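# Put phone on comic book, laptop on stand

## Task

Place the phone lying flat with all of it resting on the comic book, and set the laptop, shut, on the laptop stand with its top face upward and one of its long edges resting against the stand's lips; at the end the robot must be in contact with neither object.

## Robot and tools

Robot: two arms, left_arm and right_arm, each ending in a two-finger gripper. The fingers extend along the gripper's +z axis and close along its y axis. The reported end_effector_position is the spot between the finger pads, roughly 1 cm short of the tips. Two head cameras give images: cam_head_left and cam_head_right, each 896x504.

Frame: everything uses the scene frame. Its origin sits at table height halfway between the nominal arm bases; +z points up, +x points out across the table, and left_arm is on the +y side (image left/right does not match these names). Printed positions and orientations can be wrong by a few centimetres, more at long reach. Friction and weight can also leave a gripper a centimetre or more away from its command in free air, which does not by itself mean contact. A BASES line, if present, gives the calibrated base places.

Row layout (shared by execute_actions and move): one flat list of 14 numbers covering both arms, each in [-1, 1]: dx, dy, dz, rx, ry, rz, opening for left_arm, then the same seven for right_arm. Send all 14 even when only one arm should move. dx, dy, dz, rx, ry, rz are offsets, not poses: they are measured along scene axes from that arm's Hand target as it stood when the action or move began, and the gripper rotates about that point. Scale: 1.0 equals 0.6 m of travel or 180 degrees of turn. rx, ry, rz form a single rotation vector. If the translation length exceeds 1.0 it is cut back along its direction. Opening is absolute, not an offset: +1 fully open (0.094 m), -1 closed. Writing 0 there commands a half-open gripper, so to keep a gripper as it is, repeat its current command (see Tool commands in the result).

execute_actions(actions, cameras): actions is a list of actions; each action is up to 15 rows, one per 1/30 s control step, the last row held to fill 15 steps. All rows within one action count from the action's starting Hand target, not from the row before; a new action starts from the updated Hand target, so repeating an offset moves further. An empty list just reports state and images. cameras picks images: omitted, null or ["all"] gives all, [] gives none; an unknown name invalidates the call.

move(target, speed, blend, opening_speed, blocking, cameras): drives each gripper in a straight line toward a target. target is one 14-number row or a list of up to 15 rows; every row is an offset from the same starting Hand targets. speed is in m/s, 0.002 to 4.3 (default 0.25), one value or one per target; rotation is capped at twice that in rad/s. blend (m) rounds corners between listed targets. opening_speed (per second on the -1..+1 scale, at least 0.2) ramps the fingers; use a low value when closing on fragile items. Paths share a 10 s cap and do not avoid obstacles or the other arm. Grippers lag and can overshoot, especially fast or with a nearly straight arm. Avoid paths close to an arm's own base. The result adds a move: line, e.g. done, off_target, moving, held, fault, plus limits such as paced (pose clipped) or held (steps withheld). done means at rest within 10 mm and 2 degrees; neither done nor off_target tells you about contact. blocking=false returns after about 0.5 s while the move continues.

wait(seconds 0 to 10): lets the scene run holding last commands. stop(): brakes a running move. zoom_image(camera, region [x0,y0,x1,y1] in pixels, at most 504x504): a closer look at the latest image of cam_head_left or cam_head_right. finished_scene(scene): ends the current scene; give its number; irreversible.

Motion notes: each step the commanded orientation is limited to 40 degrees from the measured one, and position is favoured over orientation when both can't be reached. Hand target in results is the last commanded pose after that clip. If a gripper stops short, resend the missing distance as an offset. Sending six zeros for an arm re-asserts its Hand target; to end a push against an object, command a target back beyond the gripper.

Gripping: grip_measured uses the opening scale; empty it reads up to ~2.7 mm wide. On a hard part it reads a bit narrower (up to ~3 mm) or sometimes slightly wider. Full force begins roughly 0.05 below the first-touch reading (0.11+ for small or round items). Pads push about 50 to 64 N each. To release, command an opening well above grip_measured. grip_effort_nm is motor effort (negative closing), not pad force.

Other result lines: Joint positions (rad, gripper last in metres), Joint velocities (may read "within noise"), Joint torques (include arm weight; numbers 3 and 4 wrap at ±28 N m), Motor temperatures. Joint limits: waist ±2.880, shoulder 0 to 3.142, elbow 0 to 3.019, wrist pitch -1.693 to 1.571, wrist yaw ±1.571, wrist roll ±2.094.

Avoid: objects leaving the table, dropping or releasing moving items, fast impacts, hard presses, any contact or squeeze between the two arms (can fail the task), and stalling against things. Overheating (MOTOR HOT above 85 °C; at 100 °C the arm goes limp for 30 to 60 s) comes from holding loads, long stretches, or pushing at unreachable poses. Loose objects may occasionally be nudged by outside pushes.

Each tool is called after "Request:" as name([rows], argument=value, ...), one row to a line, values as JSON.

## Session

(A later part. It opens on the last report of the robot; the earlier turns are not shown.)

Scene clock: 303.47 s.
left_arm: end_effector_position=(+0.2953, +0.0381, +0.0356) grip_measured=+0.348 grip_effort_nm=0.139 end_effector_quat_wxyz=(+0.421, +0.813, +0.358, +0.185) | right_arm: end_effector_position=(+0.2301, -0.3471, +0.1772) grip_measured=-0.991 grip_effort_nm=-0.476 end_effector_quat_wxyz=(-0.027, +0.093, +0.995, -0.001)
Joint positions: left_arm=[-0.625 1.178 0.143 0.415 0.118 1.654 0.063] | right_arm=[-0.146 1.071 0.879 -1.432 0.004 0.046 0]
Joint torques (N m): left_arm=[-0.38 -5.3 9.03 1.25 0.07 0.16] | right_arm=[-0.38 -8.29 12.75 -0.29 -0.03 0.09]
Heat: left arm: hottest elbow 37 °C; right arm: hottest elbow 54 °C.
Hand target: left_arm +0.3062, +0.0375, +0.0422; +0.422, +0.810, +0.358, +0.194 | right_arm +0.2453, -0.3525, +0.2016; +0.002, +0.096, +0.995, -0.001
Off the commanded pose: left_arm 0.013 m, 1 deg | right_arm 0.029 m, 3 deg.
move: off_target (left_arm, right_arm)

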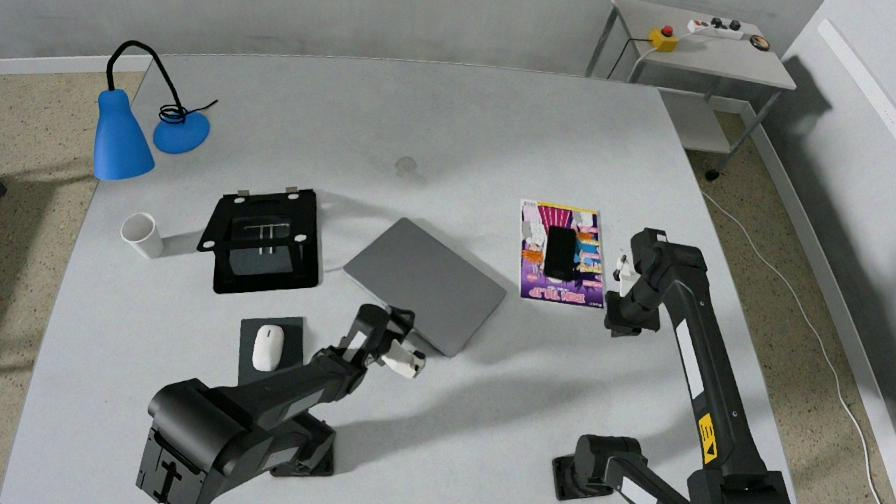

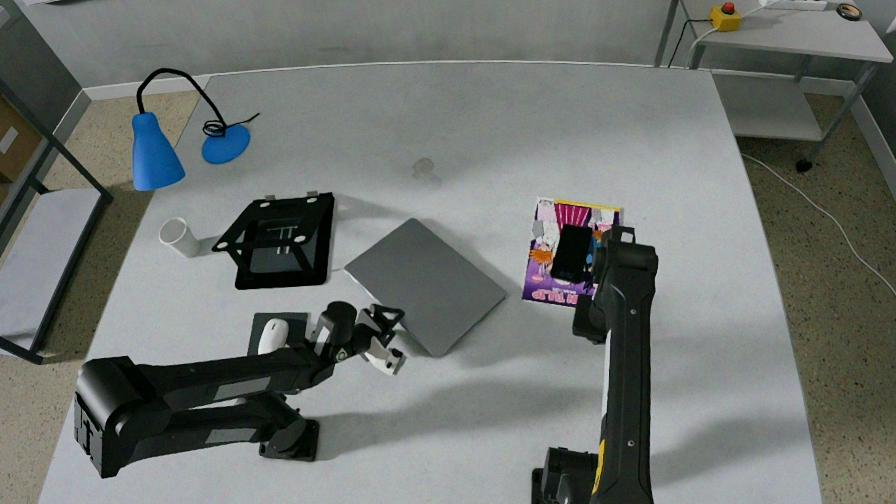

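Request:
move([
  [0.024,-0.003,0.008,0,0,0,0.35,0,0,0,0,0,0,-1],
], speed=0.05)

Request:
zoom_image(camera="cam_head_left", region=[330, 200, 530, 400])

Request:
zoom_image(camera="cam_head_right", region=[330, 200, 530, 400])

Scene clock: 307.80 s.
left_arm: end_effector_position=(+0.3009, +0.0422, +0.0356) grip_measured=+0.348 grip_effort_nm=0.134 end_effector_quat_wxyz=(+0.416, +0.815, +0.360, +0.183) | right_arm: end_effector_position=(+0.2301, -0.3471, +0.1772) grip_measured=-0.991 grip_effort_nm=-0.476 end_effector_quat_wxyz=(-0.027, +0.093, +0.995, -0.001)
Joint positions: left_arm=[-0.594 1.178 0.156 0.388 0.141 1.673 0.063] | right_arm=[-0.146 1.071 0.879 -1.432 0.004 0.046 0]
Joint torques (N m): left_arm=[-0.09 -4.25 10.97 1.24 0.1 0.09] | right_arm=[-0.44 -8.35 12.74 -0.25 -0.03 0.09]
Heat: left arm: hottest elbow 37 °C; right arm: hottest elbow 54 °C.
Hand target: left_arm +0.3206, +0.0358, +0.0470; +0.422, +0.810, +0.359, +0.194 | right_arm +0.2453, -0.3525, +0.2016; +0.002, +0.096, +0.995, -0.001
Off the commanded pose: left_arm 0.024 m, 1 deg | right_arm 0.029 m, 3 deg.
move: off_target (left_arm, right_arm)

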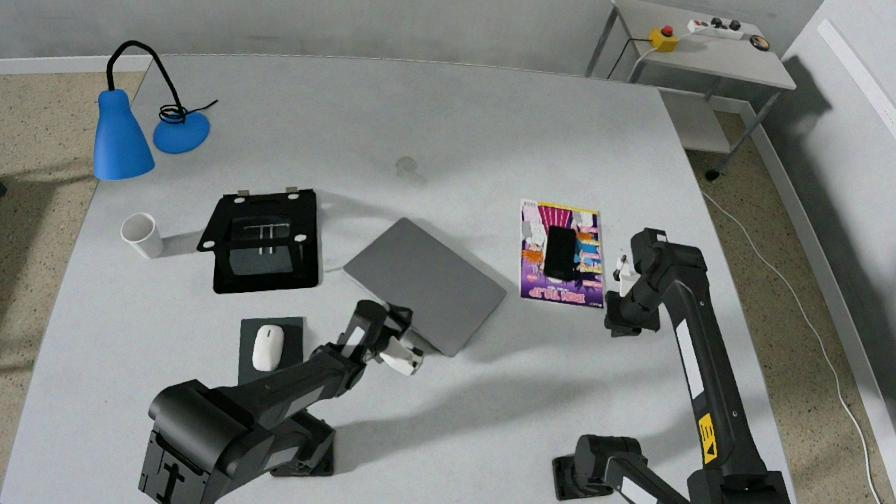

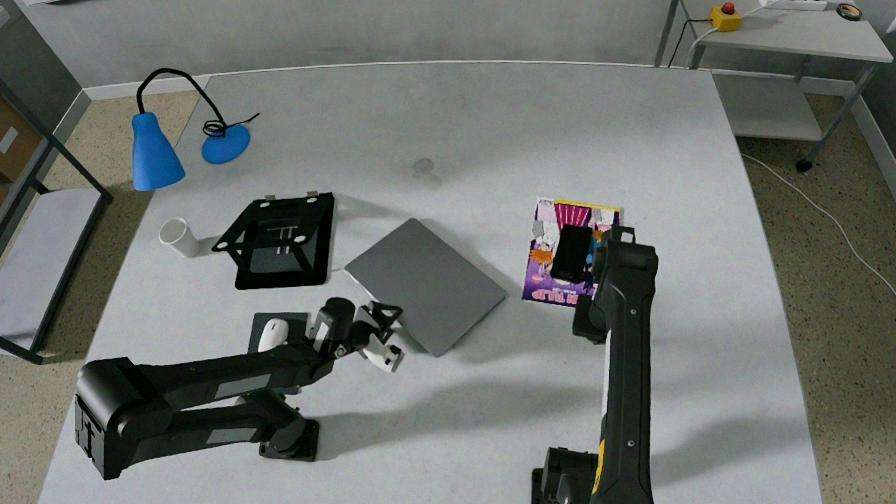

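Scaled by 2.520.

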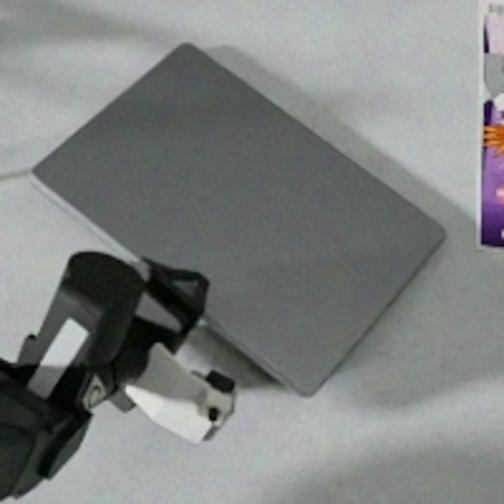

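Scaled by 2.520.

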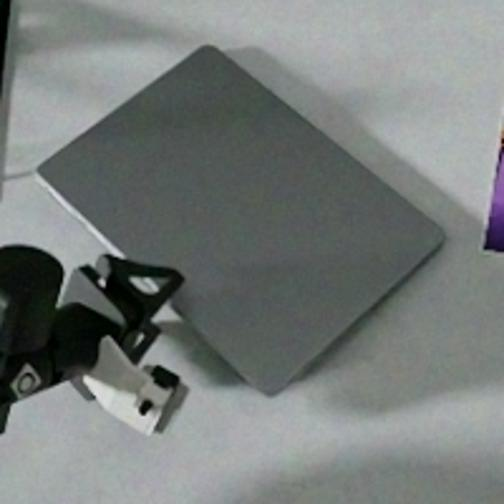

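Request:
move([
  [0.0,0.0,0.018,0,0,0,0.35,0,0,0,0,0,0,-1],
  [0.012,-0.010,0.018,0,0,0,0.35,0,0,0,0,0,0,-1],
], speed=0.05)

Request:
zoom_image(camera="cam_head_left", region=[330, 200, 530, 400])

Scene clock: 311.67 s.
left_arm: end_effector_position=(+0.3055, +0.0396, +0.0415) grip_measured=+0.348 grip_effort_nm=0.129 end_effector_quat_wxyz=(+0.410, +0.818, +0.362, +0.180) | right_arm: end_effector_position=(+0.2301, -0.3471, +0.1772) grip_measured=-0.991 grip_effort_nm=-0.481 end_effector_quat_wxyz=(-0.027, +0.093, +0.995, -0.001)
Joint positions: left_arm=[-0.593 1.153 0.184 0.319 0.141 1.674 0.063] | right_arm=[-0.146 1.071 0.879 -1.432 0.004 0.046 0]
Joint torques (N m): left_arm=[-0.44 -4.25 12.03 1.58 -0.03 0.08] | right_arm=[-0.38 -8.29 12.75 -0.25 -0.03 0.09]
Heat: left arm: hottest elbow 37 °C; right arm: hottest elbow 54 °C.
Hand target: left_arm +0.3278, +0.0298, +0.0578; +0.422, +0.810, +0.359, +0.194 | right_arm +0.2453, -0.3525, +0.2016; +0.002, +0.096, +0.995, -0.001
Off the commanded pose: left_arm 0.029 m, 2 deg | right_arm 0.029 m, 3 deg.
move: off_target (left_arm, right_arm)

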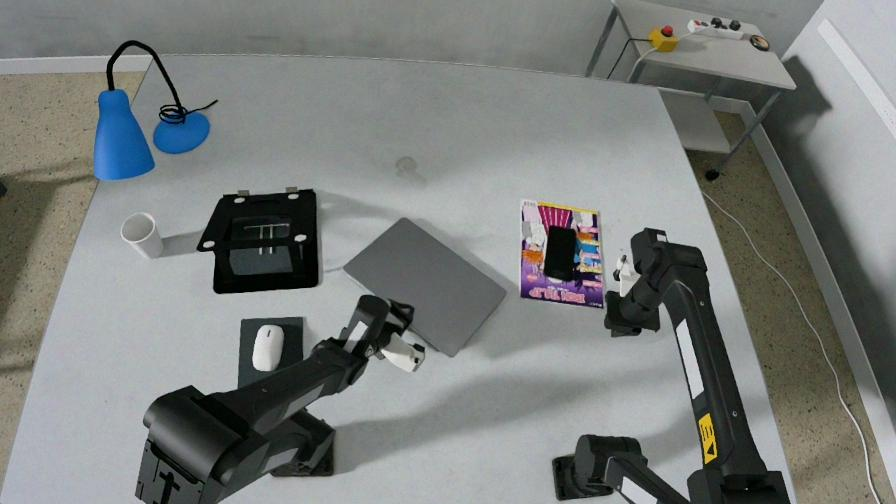

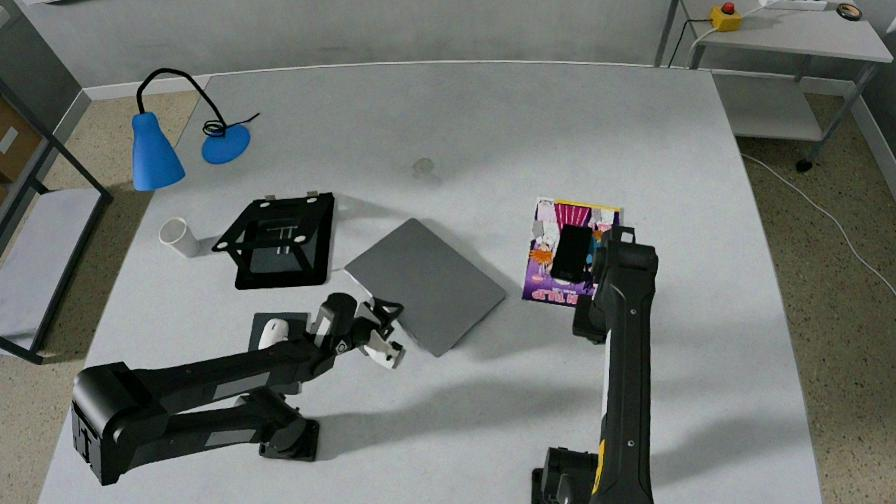

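Scaled by 2.520.

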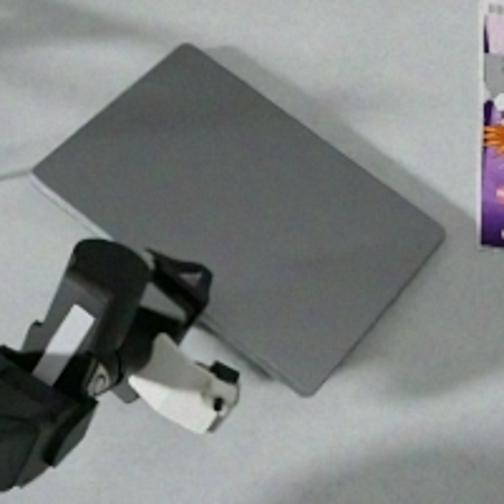

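Request:
move([
  [0.02,-0.018,0.0,0,0,0,0.35,0,0,0,0,0,0,-1],
], speed=0.05, cameras=[])

Request:
move([
  [0.0,0.0,0.0,0,0,0,-0.2,0,0,0,0,0,0,-1],
  [0,0,0.0,0,0,0,-1,0,0,0,0,0,0,-1],
], speed=0.05, opening_speed=0.3)

Request:
zoom_image(camera="cam_head_left", region=[330, 200, 530, 400])

Scene clock: 316.00 s.
left_arm: end_effector_position=(+0.3171, +0.0343, +0.0380) grip_measured=+0.348 grip_effort_nm=0.129 end_effector_quat_wxyz=(+0.401, +0.821, +0.366, +0.179) | right_arm: end_effector_position=(+0.2301, -0.3471, +0.1772) grip_measured=-0.991 grip_effort_nm=-0.481 end_effector_quat_wxyz=(-0.027, +0.093, +0.995, -0.001)
Joint positions: left_arm=[-0.593 1.21 0.222 0.319 0.131 1.674 0.063] | right_arm=[-0.146 1.071 0.879 -1.432 0.004 0.046 0]
Joint torques (N m): left_arm=[-1.96 -4.84 11.88 2.18 -0.06 -0.06] | right_arm=[-0.44 -8.29 12.72 -0.28 -0.03 0.08]
Heat: left arm: hottest elbow 37 °C; right arm: hottest elbow 54 °C.
Hand target: left_arm +0.3399, +0.0190, +0.0578; +0.422, +0.810, +0.359, +0.194 | right_arm +0.2453, -0.3525, +0.2016; +0.002, +0.096, +0.995, -0.001
Off the commanded pose: left_arm 0.034 m, 3 deg | right_arm 0.029 m, 3 deg.
move: off_target (left_arm, right_arm)

Scene clock: 321.70 s.
left_arm: end_effector_position=(+0.3192, +0.0329, +0.0405) grip_measured=-0.449 grip_effort_nm=-1.004 end_effector_quat_wxyz=(+0.404, +0.819, +0.365, +0.181) | right_arm: end_effector_position=(+0.2301, -0.3471, +0.1772) grip_measured=-0.991 grip_effort_nm=-0.476 end_effector_quat_wxyz=(-0.027, +0.093, +0.995, -0.001)
Joint positions: left_arm=[-0.593 1.21 0.226 0.323 0.131 1.674 0.026] | right_arm=[-0.146 1.071 0.879 -1.432 0.004 0.046 0]
Joint torques (N m): left_arm=[-1.73 -5.07 11.45 2.19 -0.07 0] | right_arm=[-0.38 -8.23 12.75 -0.29 -0.02 0.09]
Heat: left arm: hottest elbow 37 °C; right arm: hottest elbow 54 °C.
Hand target: left_arm +0.3399, +0.0190, +0.0578; +0.422, +0.810, +0.359, +0.194 | right_arm +0.2453, -0.3525, +0.2016; +0.002, +0.096, +0.995, -0.001
Off the commanded pose: left_arm 0.030 m, 3 deg | right_arm 0.029 m, 3 deg.
move: off_target (left_arm, right_arm); target 2's new opening was sent with left_arm's hand 0.034 m and 3 deg from that target

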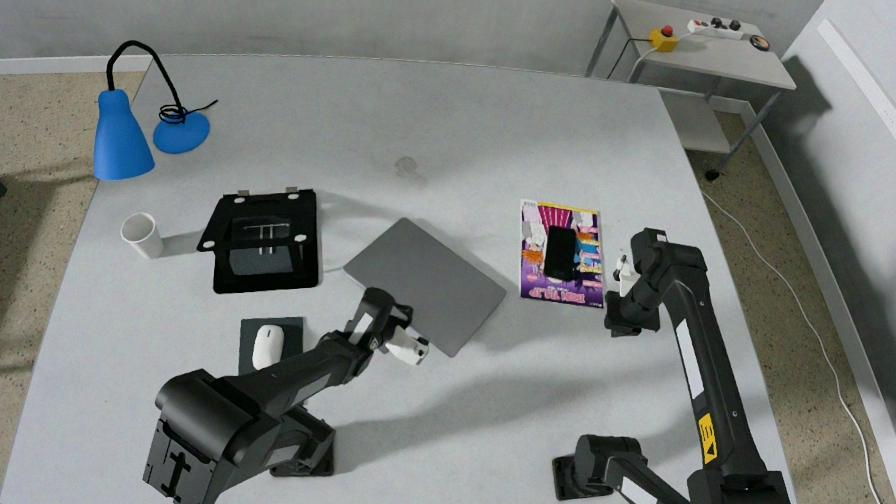

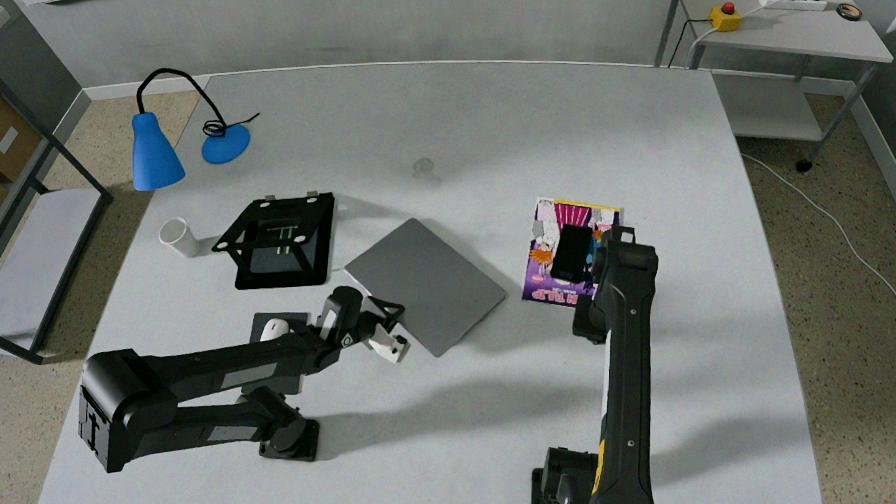

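Scaled by 2.520.

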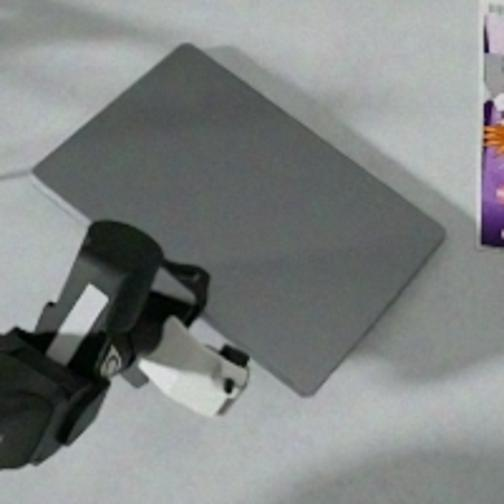

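Request:
move([
  [0.025,-0.028,0.187,0.0,0.0,0,-1,0,0,0,0,0,0,-1],
], speed=0.06)

Request:
zoom_image(camera="cam_head_left", region=[330, 200, 530, 400])

Scene clock: 330.40 s.
left_arm: end_effector_position=(+0.3245, +0.0285, +0.1044) grip_measured=-0.572 grip_effort_nm=-0.999 end_effector_quat_wxyz=(+0.368, +0.834, +0.378, +0.163) | right_arm: end_effector_position=(+0.2301, -0.3471, +0.1772) grip_measured=-0.991 grip_effort_nm=-0.476 end_effector_quat_wxyz=(-0.027, +0.093, +0.995, -0.001)
Joint positions: left_arm=[-0.604 0.974 0.389 -0.164 0.113 1.666 0.02] | right_arm=[-0.146 1.071 0.879 -1.432 0.004 0.046 0]
Joint torques (N m): left_arm=[-2.2 -8.88 18.89 1.59 -0.02 -0.11] | right_arm=[-0.38 -8.23 12.74 -0.29 -0.02 0.09]
Heat: left arm: hottest elbow 38 °C; right arm: hottest elbow 54 °C.
Hand target: left_arm +0.3548, +0.0022, +0.1700; +0.422, +0.810, +0.358, +0.194 | right_arm +0.2453, -0.3525, +0.2016; +0.002, +0.096, +0.995, -0.001
Off the commanded pose: left_arm 0.077 m, 8 deg | right_arm 0.029 m, 3 deg.
move: off_target (left_arm, right_arm)

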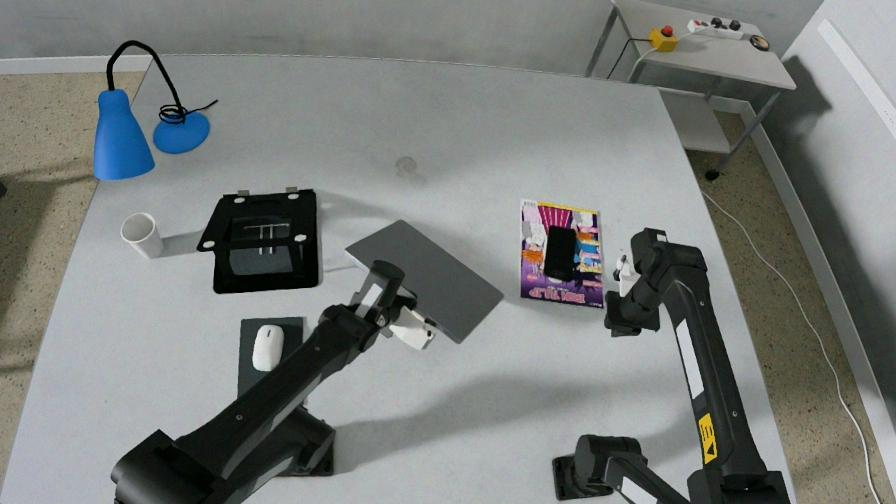

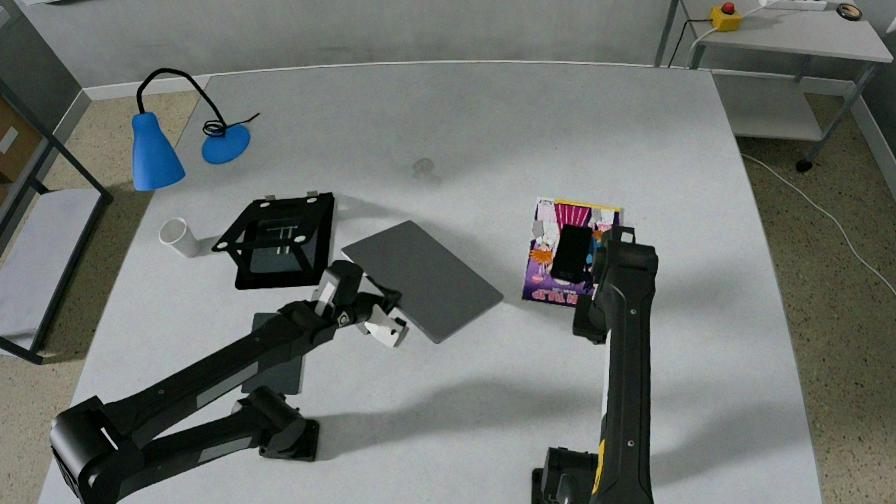

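Scaled by 2.520.

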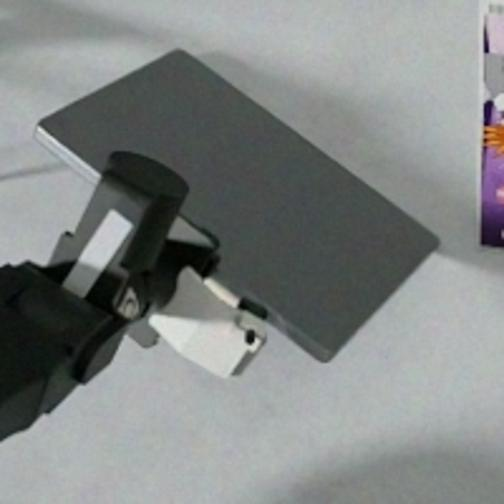

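Request:
move([
  [0.06,-0.05,0.08,0.0547,0.0629,0,-1,0,0,0,0,0,0,-1],
  [0.10,-0.085,0.14,0.114,0.131,0,-1,0,0,0,0,0,0,-1],
], speed=0.07, blend=0.02)

Request:
zoom_image(camera="cam_head_left", region=[330, 200, 530, 400])

Scene clock: 339.70 s.
left_arm: end_effector_position=(+0.3901, -0.0266, +0.1926) grip_measured=-0.613 grip_effort_nm=-1.009 end_effector_quat_wxyz=(+0.139, +0.901, +0.408, +0.054) | right_arm: end_effector_position=(+0.2301, -0.3471, +0.1772) grip_measured=-0.991 grip_effort_nm=-0.486 end_effector_quat_wxyz=(-0.027, +0.093, +0.995, -0.001)
Joint positions: left_arm=[-0.653 1.351 1.12 -1.043 0.045 1.66 0.018] | right_arm=[-0.146 1.071 0.879 -1.432 0.004 0.046 0]
Joint torques (N m): left_arm=[-2.78 -14.04 20.94 0.39 -0.11 0.08] | right_arm=[-0.44 -8.29 12.75 -0.28 -0.03 0.09]
Heat: left arm: hottest elbow 41 °C; right arm: hottest elbow 54 °C.
Hand target: left_arm +0.4148, -0.0490, +0.2540; +0.190, +0.894, +0.397, +0.085 | right_arm +0.2453, -0.3525, +0.2016; +0.002, +0.096, +0.995, -0.001
Off the commanded pose: left_arm 0.070 m, 7 deg | right_arm 0.029 m, 3 deg.
move: off_target (left_arm, right_arm)

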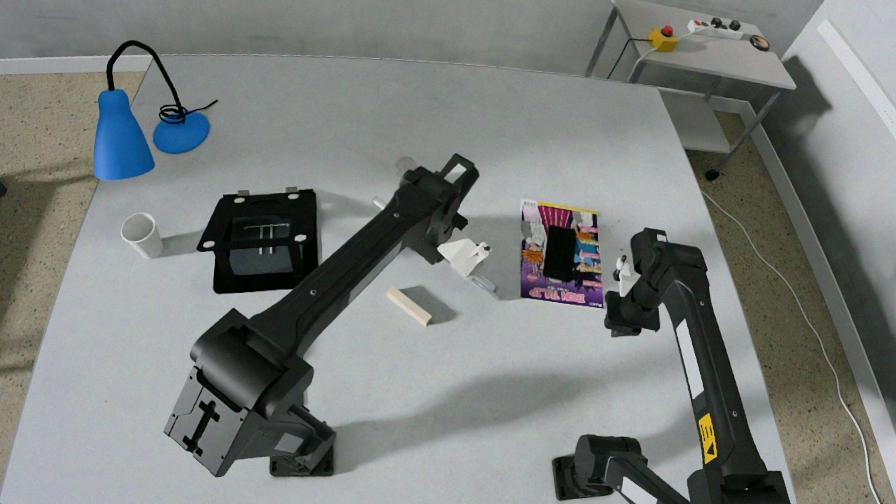

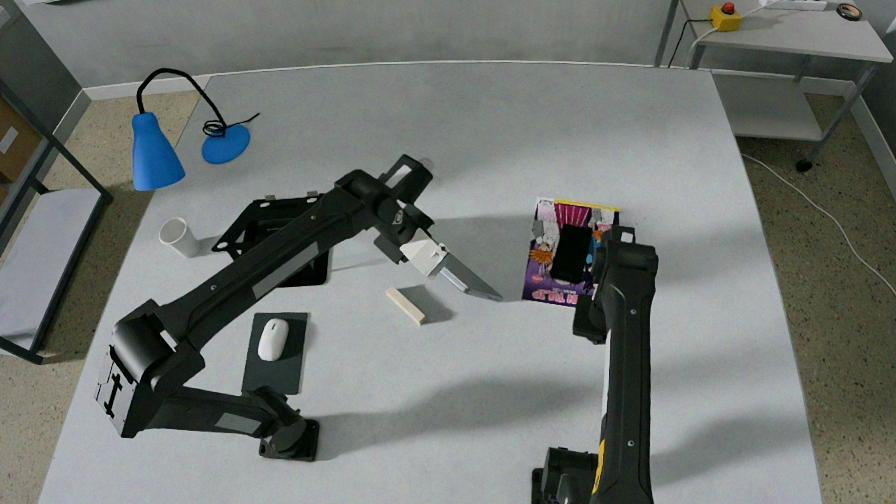

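Scaled by 2.520.

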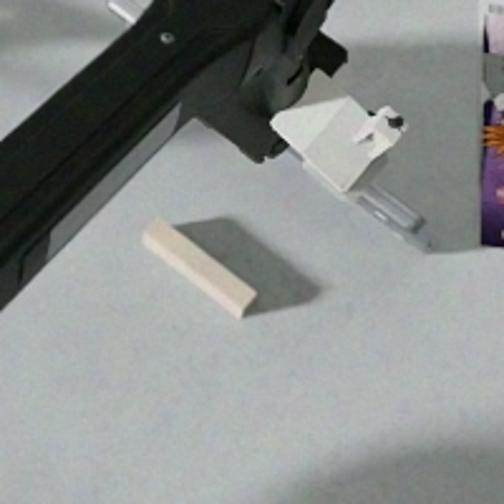

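Request:
move([
  [0.0,0.0,0.1,0.02,0.023,0,-1,0,0,0,0,0,0,-1],
  [0.02,-0.017,0.25,0.0547,0.0629,0,-1,0,0,0,0,0,0,-1],
], speed=0.1, blend=0.02)

Scene clock: 345.27 s.
left_arm: end_effector_position=(+0.4144, -0.0408, +0.3060) grip_measured=-0.640 grip_effort_nm=-1.004 end_effector_quat_wxyz=(+0.011, +0.910, +0.414, -0.006) | right_arm: end_effector_position=(+0.2301, -0.3471, +0.1772) grip_measured=-0.991 grip_effort_nm=-0.481 end_effector_quat_wxyz=(-0.027, +0.093, +0.995, -0.001)
Joint positions: left_arm=[-0.656 1.583 1.697 -1.672 0.022 1.66 0.017] | right_arm=[-0.146 1.071 0.879 -1.432 0.004 0.046 0]
Joint torques (N m): left_arm=[-2.67 -20.78 24.79 0.01 -0.03 -0.03] | right_arm=[-0.44 -8.23 12.74 -0.27 -0.03 0.09]
Motor temperatures (°C): left_arm=[22 26 42 24 26 23 29] | right_arm=[26 34 55 25 24 23 26]
Heat: left arm: hottest elbow 42 °C; right arm: hottest elbow 55 °C.
Hand target: left_arm +0.4268, -0.0591, +0.4040; +0.073, +0.911, +0.405, +0.030 | right_arm +0.2453, -0.3525, +0.2016; +0.002, +0.096, +0.995, -0.001
Off the commanded pose: left_arm 0.100 m, 8 deg | right_arm 0.029 m, 3 deg.
joint sent to its limit (left arm) — joint 4 (wrist pitch), lower limit. The joint targets are off in position and orientation.
move: off_target (left_arm, right_arm)

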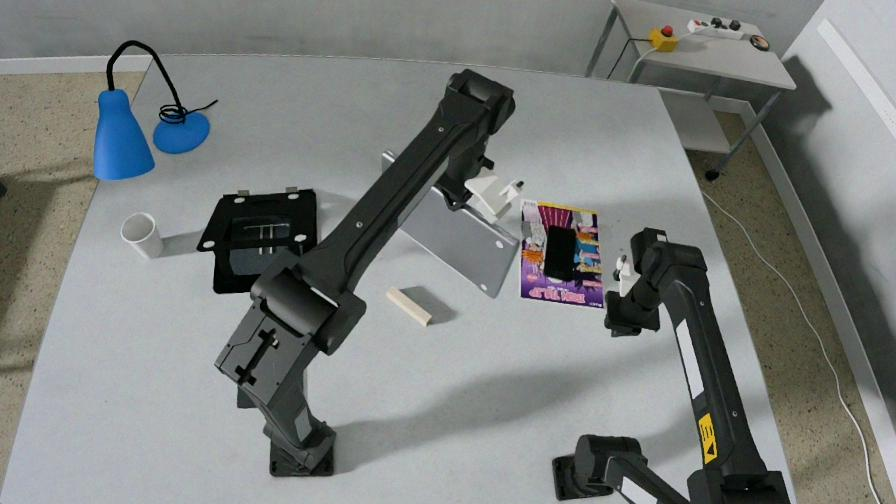

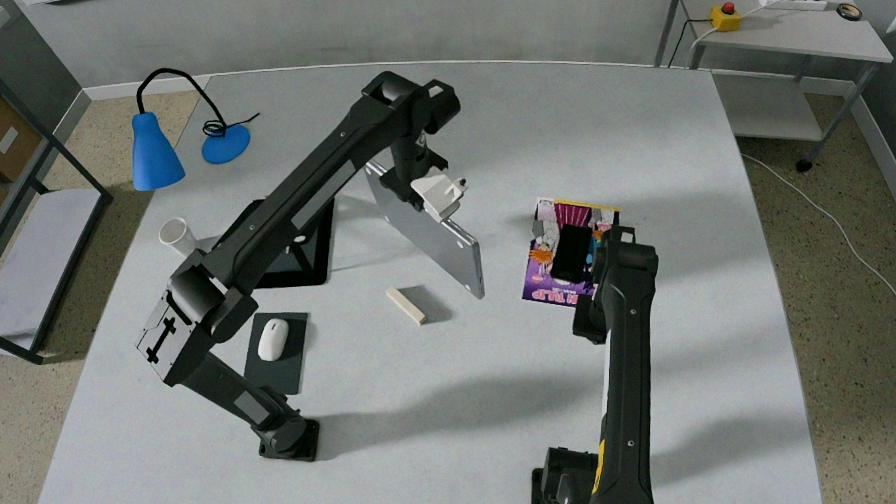

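Request:
move(target=[-0.06,0.15,0.1,-0.010,-0.033,0.081,-1,0,0,0,0,0,0,-1], speed=0.15, cameras=[])

Request:
move(target=[-0.02,0.65,0.02,-0.021,-0.066,0.1625,-1,0,0,0,0,0,0,-1], speed=0.15)

Scene clock: 351.13 s.
left_arm: end_effector_position=(+0.4013, +0.0180, +0.3904) grip_measured=-0.641 grip_effort_nm=-1.013 end_effector_quat_wxyz=(+0.079, +0.857, +0.505, +0.065) | right_arm: end_effector_position=(+0.2301, -0.3471, +0.1772) grip_measured=-0.991 grip_effort_nm=-0.481 end_effector_quat_wxyz=(-0.027, +0.093, +0.995, -0.001)
Joint positions: left_arm=[-0.589 1.389 1.697 -1.678 -0.042 1.521 0.017] | right_arm=[-0.146 1.071 0.879 -1.432 0.004 0.046 0]
Joint torques (N m): left_arm=[-0.79 -20.25 16.99 0.65 -0.12 -0.08] | right_arm=[-0.32 -8.35 12.75 -0.27 -0.03 0.08]
Motor temperatures (°C): left_arm=[22 27 43 24 26 23 29] | right_arm=[26 34 55 25 24 23 26]
Heat: left arm: hottest elbow 43 °C; right arm: hottest elbow 55 °C.
Hand target: left_arm +0.3908, +0.0308, +0.4639; +0.103, +0.848, +0.513, +0.080 | right_arm +0.2453, -0.3525, +0.2016; +0.002, +0.096, +0.995, -0.001
Off the commanded pose: left_arm 0.075 m, 4 deg | right_arm 0.029 m, 3 deg.
joint sent to its limit (left arm) — joint 4 (wrist pitch), lower limit. The joint targets are off in position and orientation.
move: off_target (left_arm, right_arm)

Scene clock: 354.50 s.
left_arm: end_effector_position=(+0.3755, +0.4187, +0.3930) grip_measured=-0.641 grip_effort_nm=-1.009 end_effector_quat_wxyz=(+0.126, +0.676, +0.723, +0.072) | right_arm: end_effector_position=(+0.2301, -0.3471, +0.1772) grip_measured=-0.991 grip_effort_nm=-0.476 end_effector_quat_wxyz=(-0.027, +0.093, +0.995, -0.001)
Joint positions: left_arm=[0.536 1.264 1.578 -1.677 0.207 2.047 0.017] | right_arm=[-0.146 1.071 0.879 -1.432 0.004 0.046 0]
Joint torques (N m): left_arm=[-1.26 -15.62 21.33 1.35 0.76 0.11] | right_arm=[-0.44 -8.23 12.72 -0.27 -0.03 0.09]
Motor temperatures (°C): left_arm=[22 27 43 24 26 23 29] | right_arm=[26 34 55 25 24 23 26]
Heat: left arm: hottest elbow 43 °C; right arm: hottest elbow 55 °C.
Hand target: left_arm +0.3787, +0.4210, +0.4759; +0.159, +0.675, +0.699, +0.173 | right_arm +0.2453, -0.3525, +0.2016; +0.002, +0.096, +0.995, -0.001
Off the commanded pose: left_arm 0.083 m, 12 deg | right_arm 0.029 m, 3 deg.
move: off_target (left_arm, right_arm)

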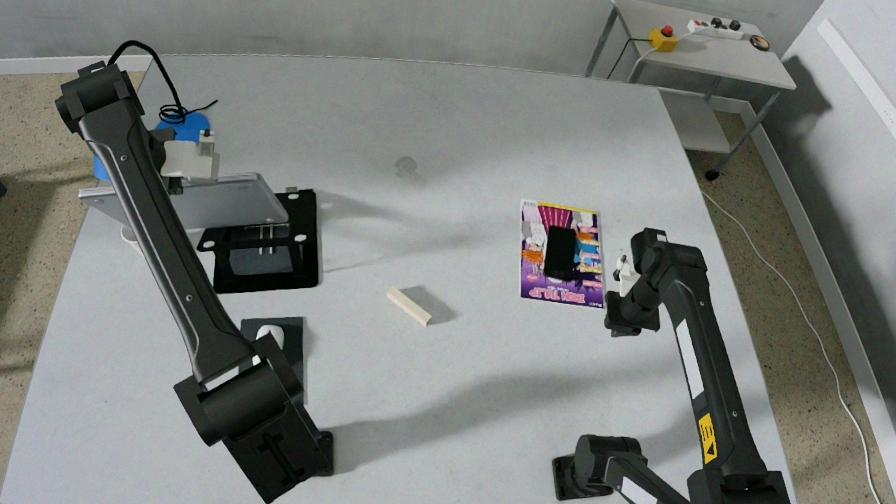

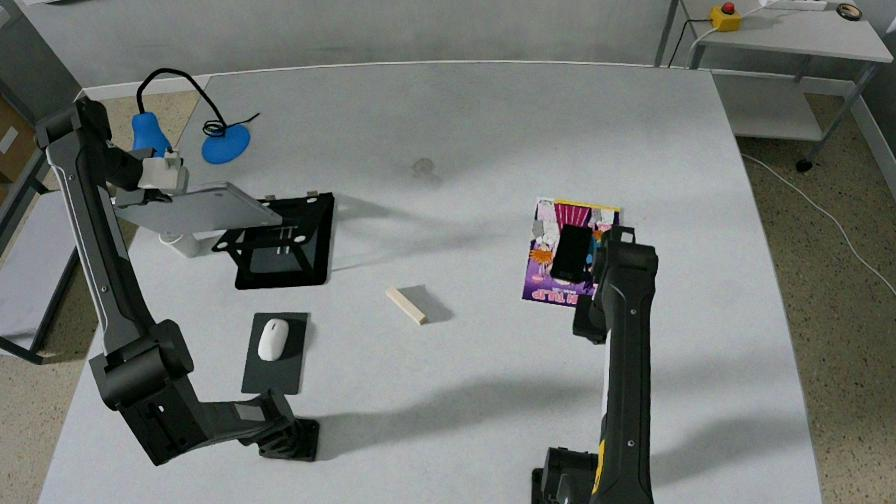

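Request:
move(target=[0.12,-0.135,-0.03,0.033,-0.0556,0,-1,0,0,0,0,0,0,-1], speed=0.12)

Request:
zoom_image(camera="cam_head_left", region=[60, 40, 400, 320])

Request:
zoom_image(camera="cam_head_right", region=[60, 40, 400, 320])

Scene clock: 363.77 s.
left_arm: end_effector_position=(+0.4519, +0.3456, +0.3758) grip_measured=-0.641 grip_effort_nm=-1.009 end_effector_quat_wxyz=(+0.124, +0.684, +0.699, +0.171) | right_arm: end_effector_position=(+0.2301, -0.3471, +0.1772) grip_measured=-0.991 grip_effort_nm=-0.481 end_effector_quat_wxyz=(-0.027, +0.093, +0.995, -0.001)
Joint positions: left_arm=[0.226 1.235 1.471 -1.383 0.036 1.796 0.017] | right_arm=[-0.146 1.071 0.879 -1.432 0.004 0.046 0]
Joint torques (N m): left_arm=[-2.49 -19.02 15.88 3.49 0.07 -0.1] | right_arm=[-0.38 -8.23 12.75 -0.28 -0.03 0.09]
Motor temperatures (°C): left_arm=[22 27 46 24 27 23 30] | right_arm=[26 34 55 25 24 23 26]
Heat: left arm: hottest elbow 46 °C; right arm: hottest elbow 55 °C.
Hand target: left_arm +0.4507, +0.3399, +0.4580; +0.185, +0.665, +0.673, +0.268 | right_arm +0.2453, -0.3525, +0.2016; +0.002, +0.096, +0.995, -0.001
Off the commanded pose: left_arm 0.082 m, 14 deg | right_arm 0.029 m, 3 deg.
move: off_target (left_arm, right_arm)

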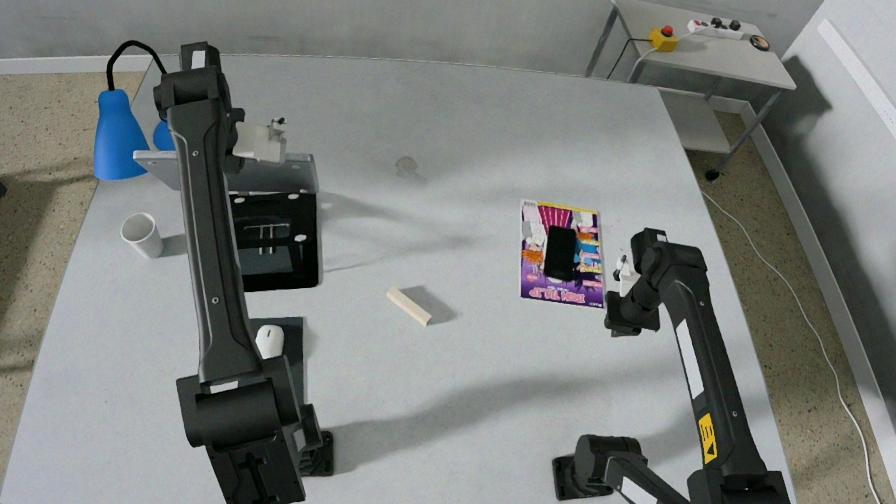

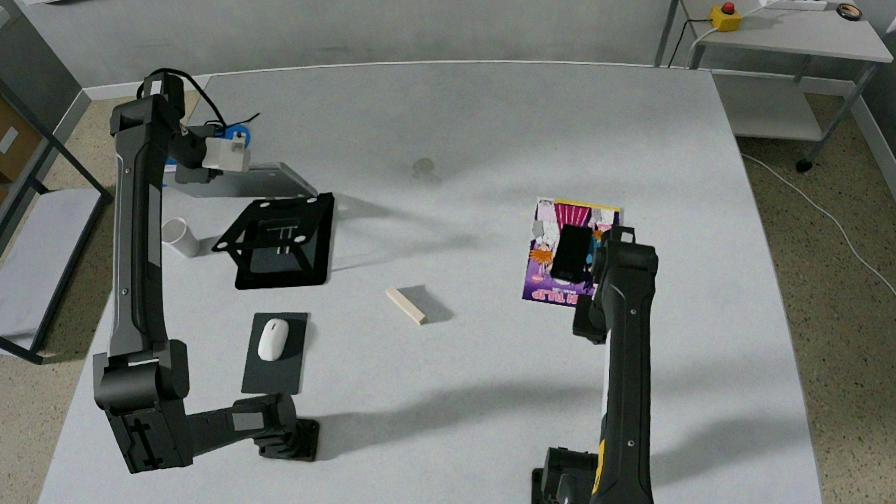

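Scaled by 1.482.

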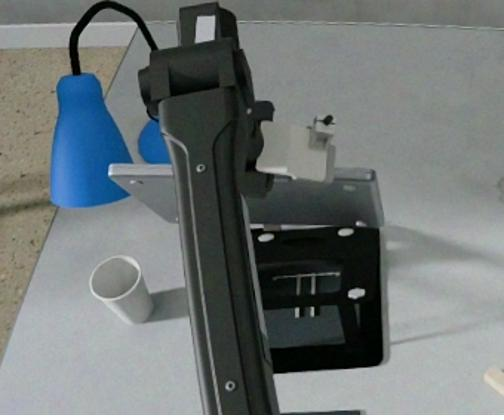

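Scaled by 1.482.

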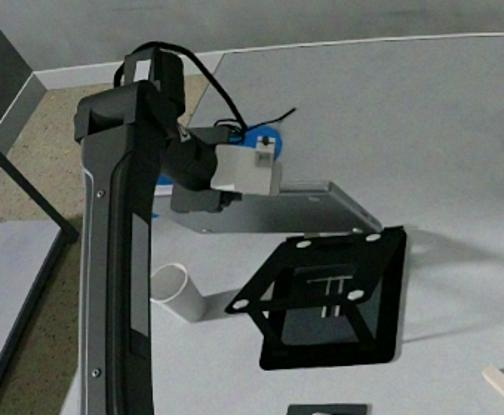

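Request:
move(target=[0.02,-0.042,-0.11,-0.02,-0.05,0,-1,0,0,0,0,0,0,-1], speed=0.08)

Request:
zoom_image(camera="cam_head_left", region=[60, 40, 400, 320])

Request:
zoom_image(camera="cam_head_right", region=[60, 40, 400, 320])

Scene clock: 378.83 s.
left_arm: end_effector_position=(+0.4482, +0.3195, +0.3018) grip_measured=-0.642 grip_effort_nm=-1.009 end_effector_quat_wxyz=(+0.186, +0.657, +0.703, +0.200) | right_arm: end_effector_position=(+0.2301, -0.3471, +0.1772) grip_measured=-0.991 grip_effort_nm=-0.481 end_effector_quat_wxyz=(-0.027, +0.093, +0.995, -0.001)
Joint positions: left_arm=[0.185 1.11 1.14 -1.051 0.076 1.696 0.017] | right_arm=[-0.146 1.071 0.879 -1.432 0.004 0.046 0]
Joint torques (N m): left_arm=[-2.73 -16.97 17.05 4.31 0.18 -0.07] | right_arm=[-0.38 -8.23 12.74 -0.27 -0.03 0.09]
Motor temperatures (°C): left_arm=[22 27 47 24 27 23 30] | right_arm=[26 33 55 25 24 23 26]
Heat: left arm: hottest elbow 47 °C; right arm: hottest elbow 55 °C.
Hand target: left_arm +0.4626, +0.3147, +0.3920; +0.258, +0.635, +0.664, +0.297 | right_arm +0.2453, -0.3525, +0.2016; +0.002, +0.096, +0.995, -0.001
Off the commanded pose: left_arm 0.092 m, 15 deg | right_arm 0.029 m, 3 deg.
move: off_target (left_arm, right_arm)

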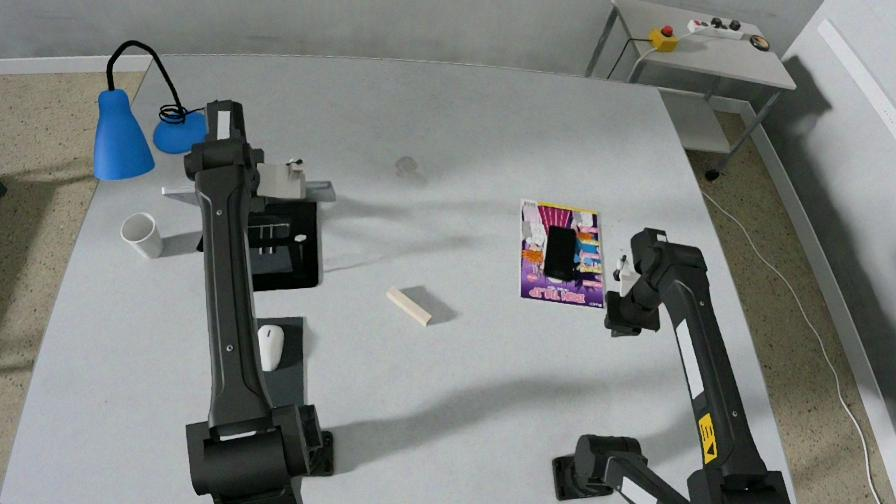

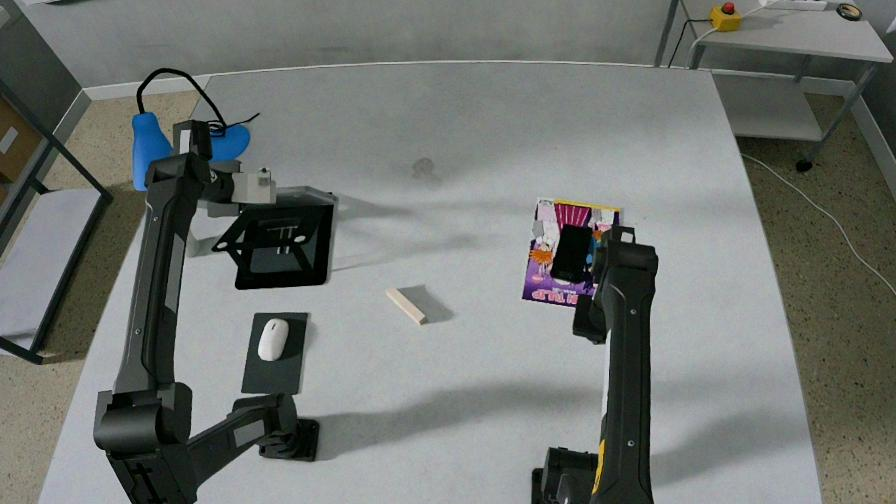

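Scaled by 1.482.

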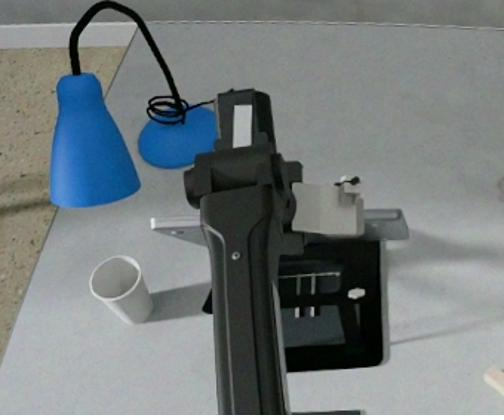

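Scaled by 1.482.

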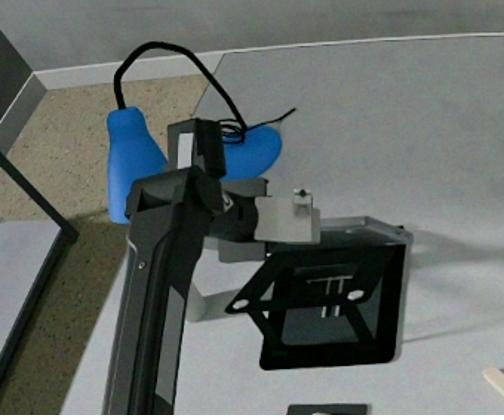

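Request:
move([
  [0.03,0,-0.08,0,-0.058,0,-1,0,0,0,0,0,0,-1],
  [0.055,0,-0.135,0,-0.10,0,-1,0,0,0,0,0,0,-1],
], speed=0.07, blend=0.01)

Request:
zoom_image(camera="cam_head_left", region=[140, 140, 360, 320])

Request:
zoom_image(camera="cam_head_right", region=[140, 140, 360, 320])

Scene clock: 391.27 s.
left_arm: end_effector_position=(+0.4617, +0.3167, +0.2045) grip_measured=-0.643 grip_effort_nm=-1.009 end_effector_quat_wxyz=(+0.278, +0.616, +0.677, +0.292) | right_arm: end_effector_position=(+0.2301, -0.3471, +0.1772) grip_measured=-0.991 grip_effort_nm=-0.476 end_effector_quat_wxyz=(-0.027, +0.093, +0.995, -0.001)
Joint positions: left_arm=[0.183 1.058 0.73 -0.418 0.104 1.642 0.017] | right_arm=[-0.146 1.071 0.879 -1.432 0.004 0.046 0]
Joint torques (N m): left_arm=[-2.9 -16.32 17.29 6.04 0.33 -0.11] | right_arm=[-0.38 -8.29 12.75 -0.27 -0.03 0.09]
Motor temperatures (°C): left_arm=[22 28 48 24 26 23 30] | right_arm=[26 33 55 25 24 23 26]
Heat: left arm: hottest elbow 48 °C; right arm: hottest elbow 55 °C.
Hand target: left_arm +0.4957, +0.3146, +0.3110; +0.359, +0.581, +0.616, +0.393 | right_arm +0.2453, -0.3525, +0.2016; +0.002, +0.096, +0.995, -0.001
Off the commanded pose: left_arm 0.112 m, 17 deg | right_arm 0.029 m, 3 deg.
move: off_target (left_arm, right_arm)

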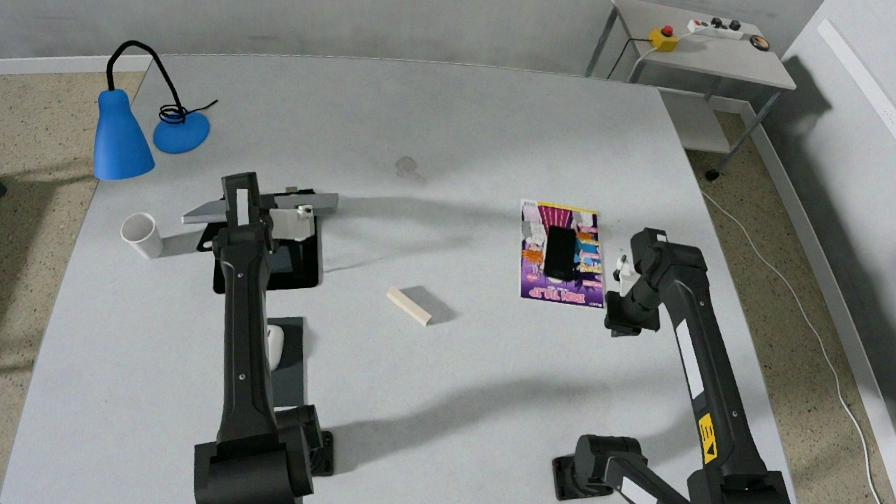

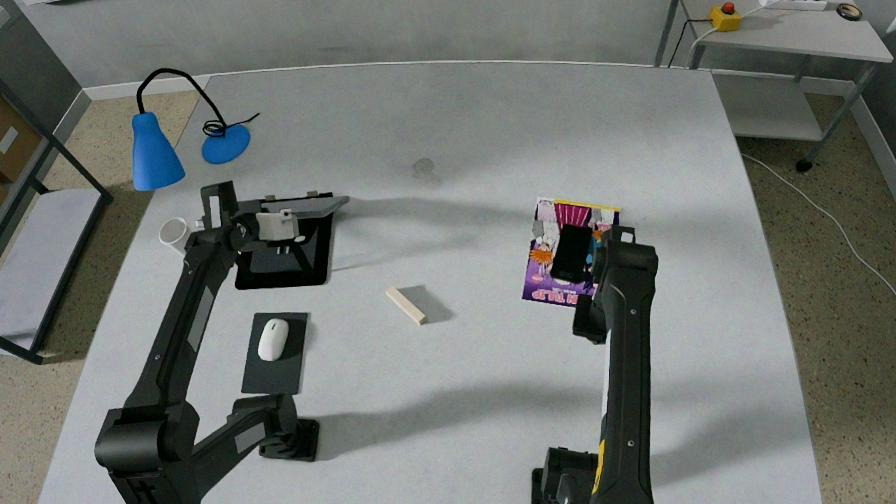

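Scaled by 2.291.

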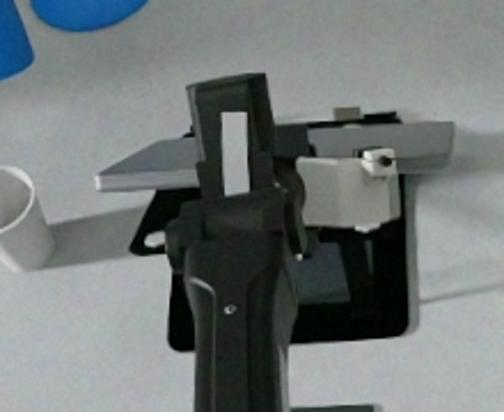

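Scaled by 2.291.

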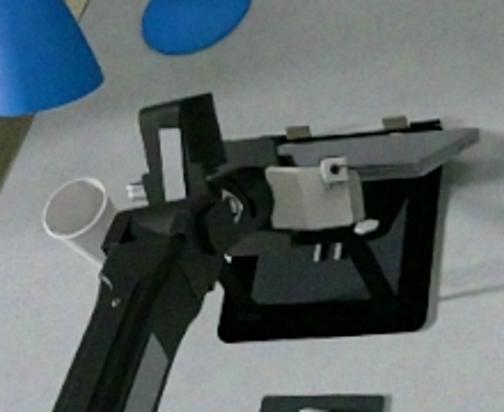

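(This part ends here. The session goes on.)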